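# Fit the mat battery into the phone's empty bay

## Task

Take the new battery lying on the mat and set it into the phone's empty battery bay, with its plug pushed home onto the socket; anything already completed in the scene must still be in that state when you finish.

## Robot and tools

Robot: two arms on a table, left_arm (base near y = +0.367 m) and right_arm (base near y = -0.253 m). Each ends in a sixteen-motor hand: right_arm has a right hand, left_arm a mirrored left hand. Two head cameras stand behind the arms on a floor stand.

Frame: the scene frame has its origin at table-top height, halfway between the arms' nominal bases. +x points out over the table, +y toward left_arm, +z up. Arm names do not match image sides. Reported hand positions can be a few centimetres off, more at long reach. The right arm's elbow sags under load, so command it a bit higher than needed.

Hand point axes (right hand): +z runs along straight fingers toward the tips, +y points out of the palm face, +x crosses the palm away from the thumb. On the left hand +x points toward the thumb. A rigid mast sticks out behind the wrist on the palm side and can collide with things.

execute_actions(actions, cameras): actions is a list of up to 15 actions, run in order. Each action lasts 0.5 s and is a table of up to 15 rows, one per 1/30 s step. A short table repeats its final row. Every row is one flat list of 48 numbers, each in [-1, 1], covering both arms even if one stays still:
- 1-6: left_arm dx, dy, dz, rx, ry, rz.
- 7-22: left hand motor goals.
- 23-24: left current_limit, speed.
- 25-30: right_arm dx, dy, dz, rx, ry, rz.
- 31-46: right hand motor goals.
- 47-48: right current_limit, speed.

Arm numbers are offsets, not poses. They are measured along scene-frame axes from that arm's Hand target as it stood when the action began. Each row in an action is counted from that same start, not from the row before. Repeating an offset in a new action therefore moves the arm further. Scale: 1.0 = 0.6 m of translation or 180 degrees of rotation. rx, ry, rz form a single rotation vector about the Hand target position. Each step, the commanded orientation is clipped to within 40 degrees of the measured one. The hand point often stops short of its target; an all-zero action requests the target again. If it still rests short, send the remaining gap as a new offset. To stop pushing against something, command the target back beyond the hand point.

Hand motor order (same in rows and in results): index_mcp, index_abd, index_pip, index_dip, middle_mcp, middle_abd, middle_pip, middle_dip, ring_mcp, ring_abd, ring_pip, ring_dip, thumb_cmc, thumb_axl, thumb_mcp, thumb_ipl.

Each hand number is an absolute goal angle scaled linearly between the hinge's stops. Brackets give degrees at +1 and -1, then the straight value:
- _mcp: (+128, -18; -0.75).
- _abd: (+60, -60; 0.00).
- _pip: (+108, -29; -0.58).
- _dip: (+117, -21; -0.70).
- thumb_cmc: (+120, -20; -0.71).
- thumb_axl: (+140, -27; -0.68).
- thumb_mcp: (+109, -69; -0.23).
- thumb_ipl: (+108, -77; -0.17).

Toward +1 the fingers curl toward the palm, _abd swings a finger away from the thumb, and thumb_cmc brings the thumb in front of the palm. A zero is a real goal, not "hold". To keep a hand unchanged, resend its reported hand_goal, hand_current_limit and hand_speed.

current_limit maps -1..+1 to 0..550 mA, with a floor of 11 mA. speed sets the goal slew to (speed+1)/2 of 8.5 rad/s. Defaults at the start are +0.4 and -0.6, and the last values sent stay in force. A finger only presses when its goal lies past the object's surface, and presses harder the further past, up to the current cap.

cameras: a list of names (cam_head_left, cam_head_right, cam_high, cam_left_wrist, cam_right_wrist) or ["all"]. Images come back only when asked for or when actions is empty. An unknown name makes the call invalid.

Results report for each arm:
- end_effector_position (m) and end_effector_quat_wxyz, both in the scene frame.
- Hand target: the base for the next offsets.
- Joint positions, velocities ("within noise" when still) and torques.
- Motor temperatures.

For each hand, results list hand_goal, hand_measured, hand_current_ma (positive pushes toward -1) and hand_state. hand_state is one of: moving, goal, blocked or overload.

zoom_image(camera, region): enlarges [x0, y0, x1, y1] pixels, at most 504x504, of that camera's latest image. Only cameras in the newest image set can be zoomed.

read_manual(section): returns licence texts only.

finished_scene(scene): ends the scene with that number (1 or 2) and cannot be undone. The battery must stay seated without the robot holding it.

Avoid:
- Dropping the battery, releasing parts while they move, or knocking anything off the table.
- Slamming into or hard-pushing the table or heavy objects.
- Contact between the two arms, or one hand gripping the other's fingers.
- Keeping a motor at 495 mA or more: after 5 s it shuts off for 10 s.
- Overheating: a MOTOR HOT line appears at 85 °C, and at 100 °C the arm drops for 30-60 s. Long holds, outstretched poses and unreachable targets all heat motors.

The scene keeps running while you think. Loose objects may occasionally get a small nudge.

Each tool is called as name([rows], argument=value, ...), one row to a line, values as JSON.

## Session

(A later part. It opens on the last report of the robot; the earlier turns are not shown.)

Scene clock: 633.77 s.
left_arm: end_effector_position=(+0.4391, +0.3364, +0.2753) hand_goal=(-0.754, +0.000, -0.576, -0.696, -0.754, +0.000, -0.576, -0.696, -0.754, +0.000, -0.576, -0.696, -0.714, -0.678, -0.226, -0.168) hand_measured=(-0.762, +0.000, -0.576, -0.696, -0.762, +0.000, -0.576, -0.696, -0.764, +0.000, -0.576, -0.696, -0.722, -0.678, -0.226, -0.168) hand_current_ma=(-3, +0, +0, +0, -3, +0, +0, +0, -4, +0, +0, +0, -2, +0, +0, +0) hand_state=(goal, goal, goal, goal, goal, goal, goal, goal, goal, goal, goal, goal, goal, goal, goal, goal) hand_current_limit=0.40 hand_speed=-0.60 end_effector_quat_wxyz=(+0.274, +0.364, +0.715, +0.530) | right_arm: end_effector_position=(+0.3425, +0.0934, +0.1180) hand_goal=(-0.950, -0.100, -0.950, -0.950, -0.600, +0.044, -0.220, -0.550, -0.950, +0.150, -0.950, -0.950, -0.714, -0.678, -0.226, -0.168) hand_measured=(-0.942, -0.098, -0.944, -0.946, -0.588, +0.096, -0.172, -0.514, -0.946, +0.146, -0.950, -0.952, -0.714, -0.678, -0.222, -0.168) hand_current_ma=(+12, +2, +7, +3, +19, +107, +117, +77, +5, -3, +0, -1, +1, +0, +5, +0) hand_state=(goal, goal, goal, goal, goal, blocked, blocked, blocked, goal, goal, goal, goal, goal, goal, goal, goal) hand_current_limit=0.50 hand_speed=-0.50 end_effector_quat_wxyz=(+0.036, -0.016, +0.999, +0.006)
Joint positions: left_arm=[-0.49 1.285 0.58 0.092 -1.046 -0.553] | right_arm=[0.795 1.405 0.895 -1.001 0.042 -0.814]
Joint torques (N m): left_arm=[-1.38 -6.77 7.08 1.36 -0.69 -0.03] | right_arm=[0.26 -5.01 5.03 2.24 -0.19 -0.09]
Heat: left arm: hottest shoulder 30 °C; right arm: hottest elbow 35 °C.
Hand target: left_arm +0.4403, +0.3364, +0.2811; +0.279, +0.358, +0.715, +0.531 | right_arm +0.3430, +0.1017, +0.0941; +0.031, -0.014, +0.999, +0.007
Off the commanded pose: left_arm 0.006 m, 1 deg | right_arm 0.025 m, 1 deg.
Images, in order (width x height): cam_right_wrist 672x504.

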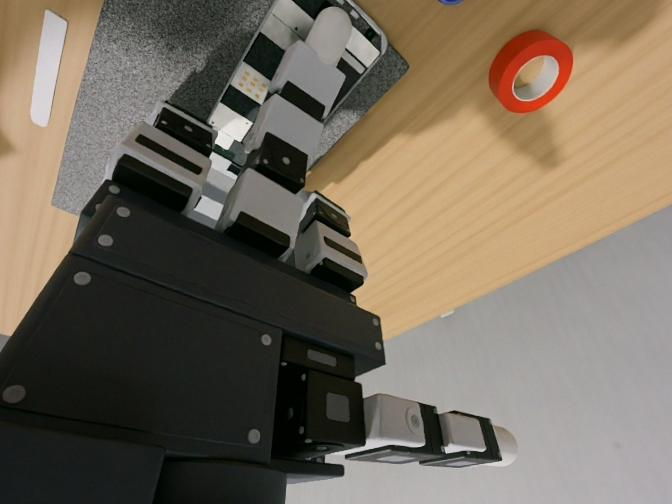

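execute_actions([
  [[0,0,0,0,0,0,-0.754,0,-0.576,-0.696,-0.754,0,-0.576,-0.696,-0.754,0,-0.576,-0.696,-0.714,-0.678,-0.226,-0.168,0.4,-0.6,0,0,0.045,0,0,0,-0.95,-0.1,-0.95,-0.95,-0.6,0.045,-0.22,-0.55,-0.95,0.15,-0.95,-0.95,-0.714,-0.678,-0.226,-0.168,0.5,-0.5]],
  [[0,0,0,0,0,0,-0.754,0,-0.576,-0.696,-0.754,0,-0.576,-0.696,-0.754,0,-0.576,-0.696,-0.714,-0.678,-0.226,-0.168,0.4,-0.6,0,0,0.1,0,0,0,-0.95,-0.1,-0.95,-0.95,-0.7,0.045,0.0,-0.55,-0.95,0.15,-0.95,-0.95,-0.714,-0.678,-0.226,-0.168,0.5,-0.5]],
  [[0,0,0,0,0,0,-0.754,0,-0.576,-0.696,-0.754,0,-0.576,-0.696,-0.754,0,-0.576,-0.696,-0.714,-0.678,-0.226,-0.168,0.4,-0.6,0,0,0,0,0,0,-0.95,0,-0.95,-0.95,-0.95,0,-0.95,-0.95,-0.95,0.1,-0.95,-0.95,-0.714,-0.678,-0.226,-0.168,0.5,-0.5]],
], cameras=["cam_right_wrist"])

zoom_image(camera="cam_right_wrist", region=[310, 0, 410, 90])

Scene clock: 636.43 s.
left_arm: end_effector_position=(+0.4391, +0.3364, +0.2753) hand_goal=(-0.754, +0.000, -0.576, -0.696, -0.754, +0.000, -0.576, -0.696, -0.754, +0.000, -0.576, -0.696, -0.714, -0.678, -0.226, -0.168) hand_measured=(-0.762, +0.000, -0.576, -0.696, -0.762, +0.000, -0.576, -0.696, -0.764, +0.000, -0.576, -0.696, -0.722, -0.678, -0.226, -0.168) hand_current_ma=(-3, +0, +0, +0, -3, +0, +0, +0, -4, +0, +0, +0, -2, +0, +0, +0) hand_state=(goal, goal, goal, goal, goal, goal, goal, goal, goal, goal, goal, goal, goal, goal, goal, goal) hand_current_limit=0.40 hand_speed=-0.60 end_effector_quat_wxyz=(+0.274, +0.364, +0.715, +0.530) | right_arm: end_effector_position=(+0.3317, +0.0862, +0.1547) hand_goal=(-0.950, +0.000, -0.950, -0.950, -0.950, +0.000, -0.950, -0.950, -0.950, +0.100, -0.950, -0.950, -0.714, -0.678, -0.226, -0.168) hand_measured=(-0.942, -0.004, -0.944, -0.946, -0.942, +0.002, -0.944, -0.946, -0.946, +0.102, -0.950, -0.952, -0.714, -0.678, -0.222, -0.168) hand_current_ma=(+11, -2, +6, +3, +11, +2, +7, +3, +5, +2, +0, -1, +0, +0, +5, +0) hand_state=(goal, goal, goal, goal, goal, goal, goal, goal, goal, goal, goal, goal, goal, goal, goal, goal) hand_current_limit=0.50 hand_speed=-0.50 end_effector_quat_wxyz=(+0.010, -0.014, +1.000, -0.013)
Joint positions: left_arm=[-0.49 1.285 0.58 0.092 -1.046 -0.553] | right_arm=[0.798 1.36 0.972 -1.186 0.032 -0.807]
Joint torques (N m): left_arm=[-1.79 -6.89 7.09 1.33 -0.71 -0.08] | right_arm=[-0.15 -9.35 10.5 -0.38 0.06 -0.07]
Heat: left arm: hottest shoulder 30 °C; right arm: hottest elbow 35 °C.
Hand target: left_arm +0.4403, +0.3364, +0.2811; +0.279, +0.358, +0.715, +0.531 | right_arm +0.3430, +0.1017, +0.1811; +0.031, -0.014, +0.999, +0.007
Off the commanded pose: left_arm 0.006 m, 1 deg | right_arm 0.033 m, 3 deg.
Images, in order (width x height): cam_right_wrist 672x504.

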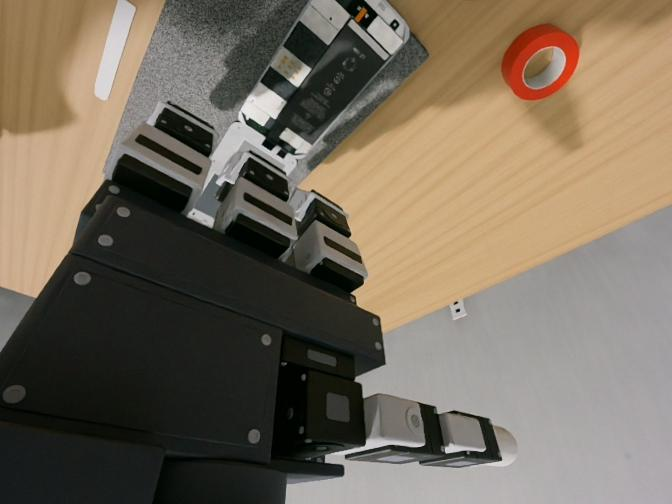

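Scaled by 5.040 from the camera's 672x504 image, which has a finer 960x720 frame.

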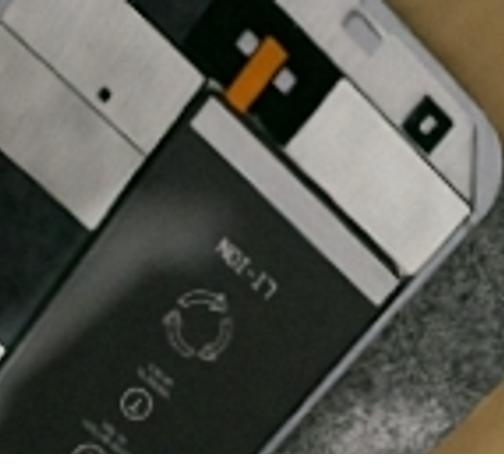

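execute_actions([
  [[0,0,0,0,0,0,-0.754,0,-0.576,-0.696,-0.754,0,-0.576,-0.696,-0.754,0,-0.576,-0.696,-0.714,-0.678,-0.226,-0.168,0.4,-0.6,0,-0.05,0.09,0,0,0,-0.95,0,-0.95,-0.95,-0.95,0,-0.95,-0.95,-0.95,0.1,-0.95,-0.95,-0.714,-0.678,-0.226,-0.168,0.5,-0.5]],
  [[0,0,0,0,0,0,-0.754,0,-0.576,-0.696,-0.754,0,-0.576,-0.696,-0.754,0,-0.576,-0.696,-0.714,-0.678,-0.226,-0.168,0.4,-0.6,0,-0.15,0.02,0,0,0,-0.95,0,-0.95,-0.95,-0.95,0,-0.95,-0.95,-0.95,0.1,-0.95,-0.95,-0.714,-0.678,-0.226,-0.168,0.5,-0.5]],
  [[0,0,0,0,0,0,-0.754,0,-0.576,-0.696,-0.754,0,-0.576,-0.696,-0.754,0,-0.576,-0.696,-0.714,-0.678,-0.226,-0.168,0.4,-0.6,0,-0.1,0,0,0,0,-0.95,0,-0.95,-0.95,-0.95,0,-0.95,-0.95,-0.95,0.1,-0.95,-0.95,-0.714,-0.678,-0.226,-0.168,0.5,-0.5]],
], cameras=["cam_head_left","cam_head_right","cam_high"])

zoom_image(camera="cam_head_left", region=[225, 315, 360, 395])

zoom_image(camera="cam_high", region=[200, 150, 460, 350])

Scene clock: 639.40 s.
left_arm: end_effector_position=(+0.4391, +0.3364, +0.2753) hand_goal=(-0.754, +0.000, -0.576, -0.696, -0.754, +0.000, -0.576, -0.696, -0.754, +0.000, -0.576, -0.696, -0.714, -0.678, -0.226, -0.168) hand_measured=(-0.762, +0.000, -0.576, -0.696, -0.762, +0.000, -0.576, -0.696, -0.764, +0.000, -0.576, -0.696, -0.722, -0.678, -0.226, -0.168) hand_current_ma=(-3, +0, +0, +0, -3, +0, +0, +0, -4, +0, +0, +0, -2, +0, +0, +0) hand_state=(goal, goal, goal, goal, goal, goal, goal, goal, goal, goal, goal, goal, goal, goal, goal, goal) hand_current_limit=0.40 hand_speed=-0.60 end_effector_quat_wxyz=(+0.274, +0.364, +0.715, +0.530) | right_arm: end_effector_position=(+0.3424, -0.0741, +0.2412) hand_goal=(-0.950, +0.000, -0.950, -0.950, -0.950, +0.000, -0.950, -0.950, -0.950, +0.100, -0.950, -0.950, -0.714, -0.678, -0.226, -0.168) hand_measured=(-0.944, -0.002, -0.946, -0.946, -0.946, +0.002, -0.946, -0.946, -0.946, +0.102, -0.950, -0.952, -0.714, -0.678, -0.222, -0.168) hand_current_ma=(+6, -1, +5, +3, +6, +1, +5, +3, +5, +1, +0, -1, +0, +0, +5, +0) hand_state=(goal, goal, goal, goal, goal, goal, goal, goal, goal, goal, goal, goal, goal, goal, goal, goal) hand_current_limit=0.50 hand_speed=-0.50 end_effector_quat_wxyz=(+0.024, -0.015, +1.000, +0.004)
Joint positions: left_arm=[-0.49 1.285 0.58 0.092 -1.046 -0.553] | right_arm=[0.344 1.052 0.947 -1.418 0.007 -1.264]
Joint torques (N m): left_arm=[-1.85 -6.77 7.08 1.07 -0.62 -0.07] | right_arm=[-2.32 -5.89 7.58 -0.14 -0.17 -0.26]
Heat: left arm: hottest shoulder 30 °C; right arm: hottest elbow 35 °C.
Hand target: left_arm +0.4403, +0.3364, +0.2811; +0.279, +0.358, +0.715, +0.531 | right_arm +0.3430, -0.0783, +0.2471; +0.031, -0.014, +0.999, +0.007
Off the commanded pose: left_arm 0.006 m, 1 deg | right_arm 0.007 m, 1 deg.
Images, in order (width x height): cam_head_left 672x504, cam_head_right 672x504, cam_high 672x504.

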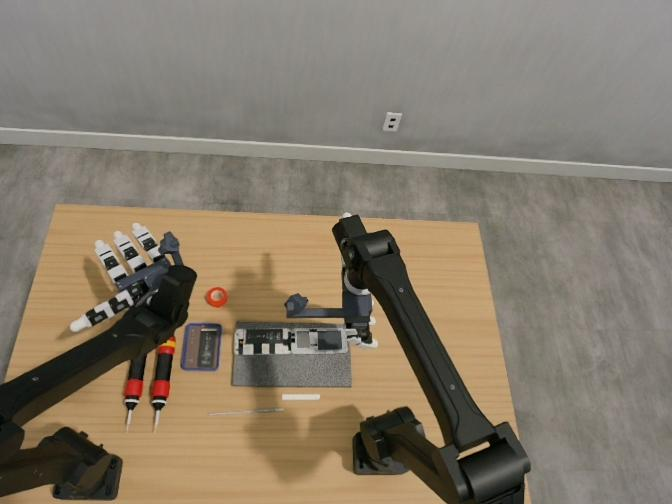

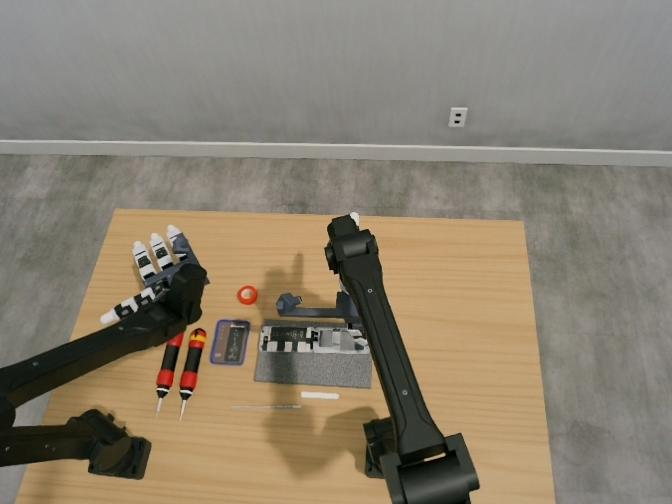

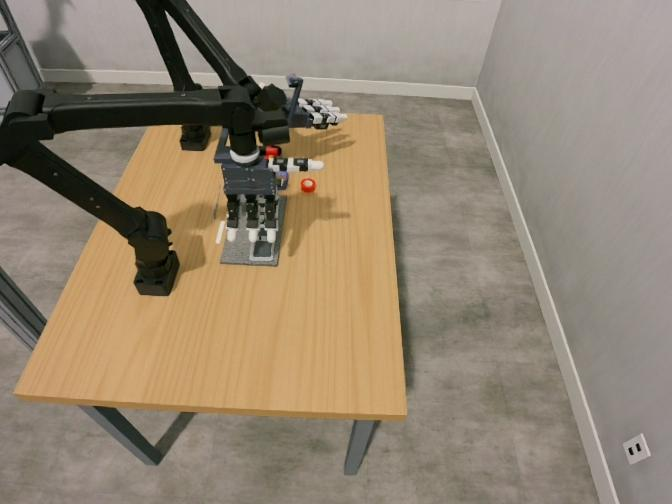

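Scaled by 3.733 from the camera's 672x504 image, which has a finer 960x720 frame.

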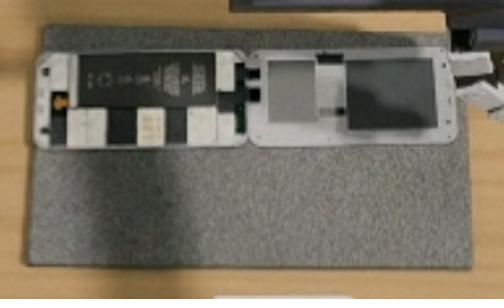

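Scaled by 1.938 from the camera's 672x504 image, which has a finer 960x720 frame.

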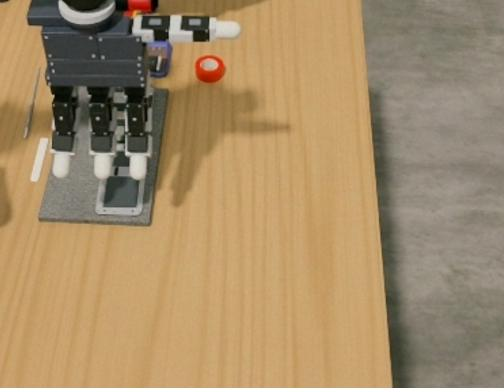

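zoom_image(camera="cam_head_left", region=[230, 322, 265, 360])

zoom_image(camera="cam_head_right", region=[255, 318, 330, 360])

Scaled by 13.263 from the camera's 672x504 image, which has a finer 960x720 frame.

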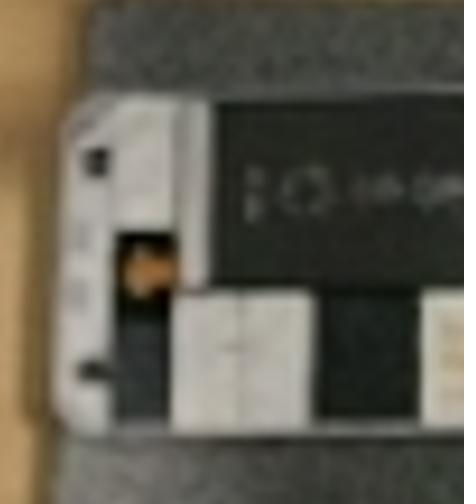

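Scaled by 6.720 from the camera's 672x504 image, which has a finer 960x720 frame.

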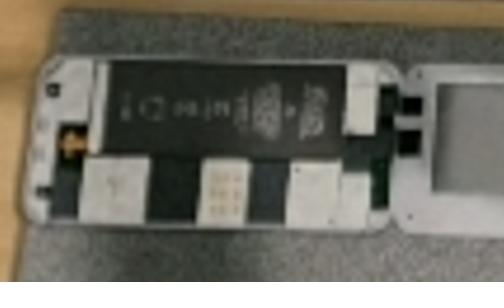

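finished_scene(scene=1)

The scene is finished: the task was done.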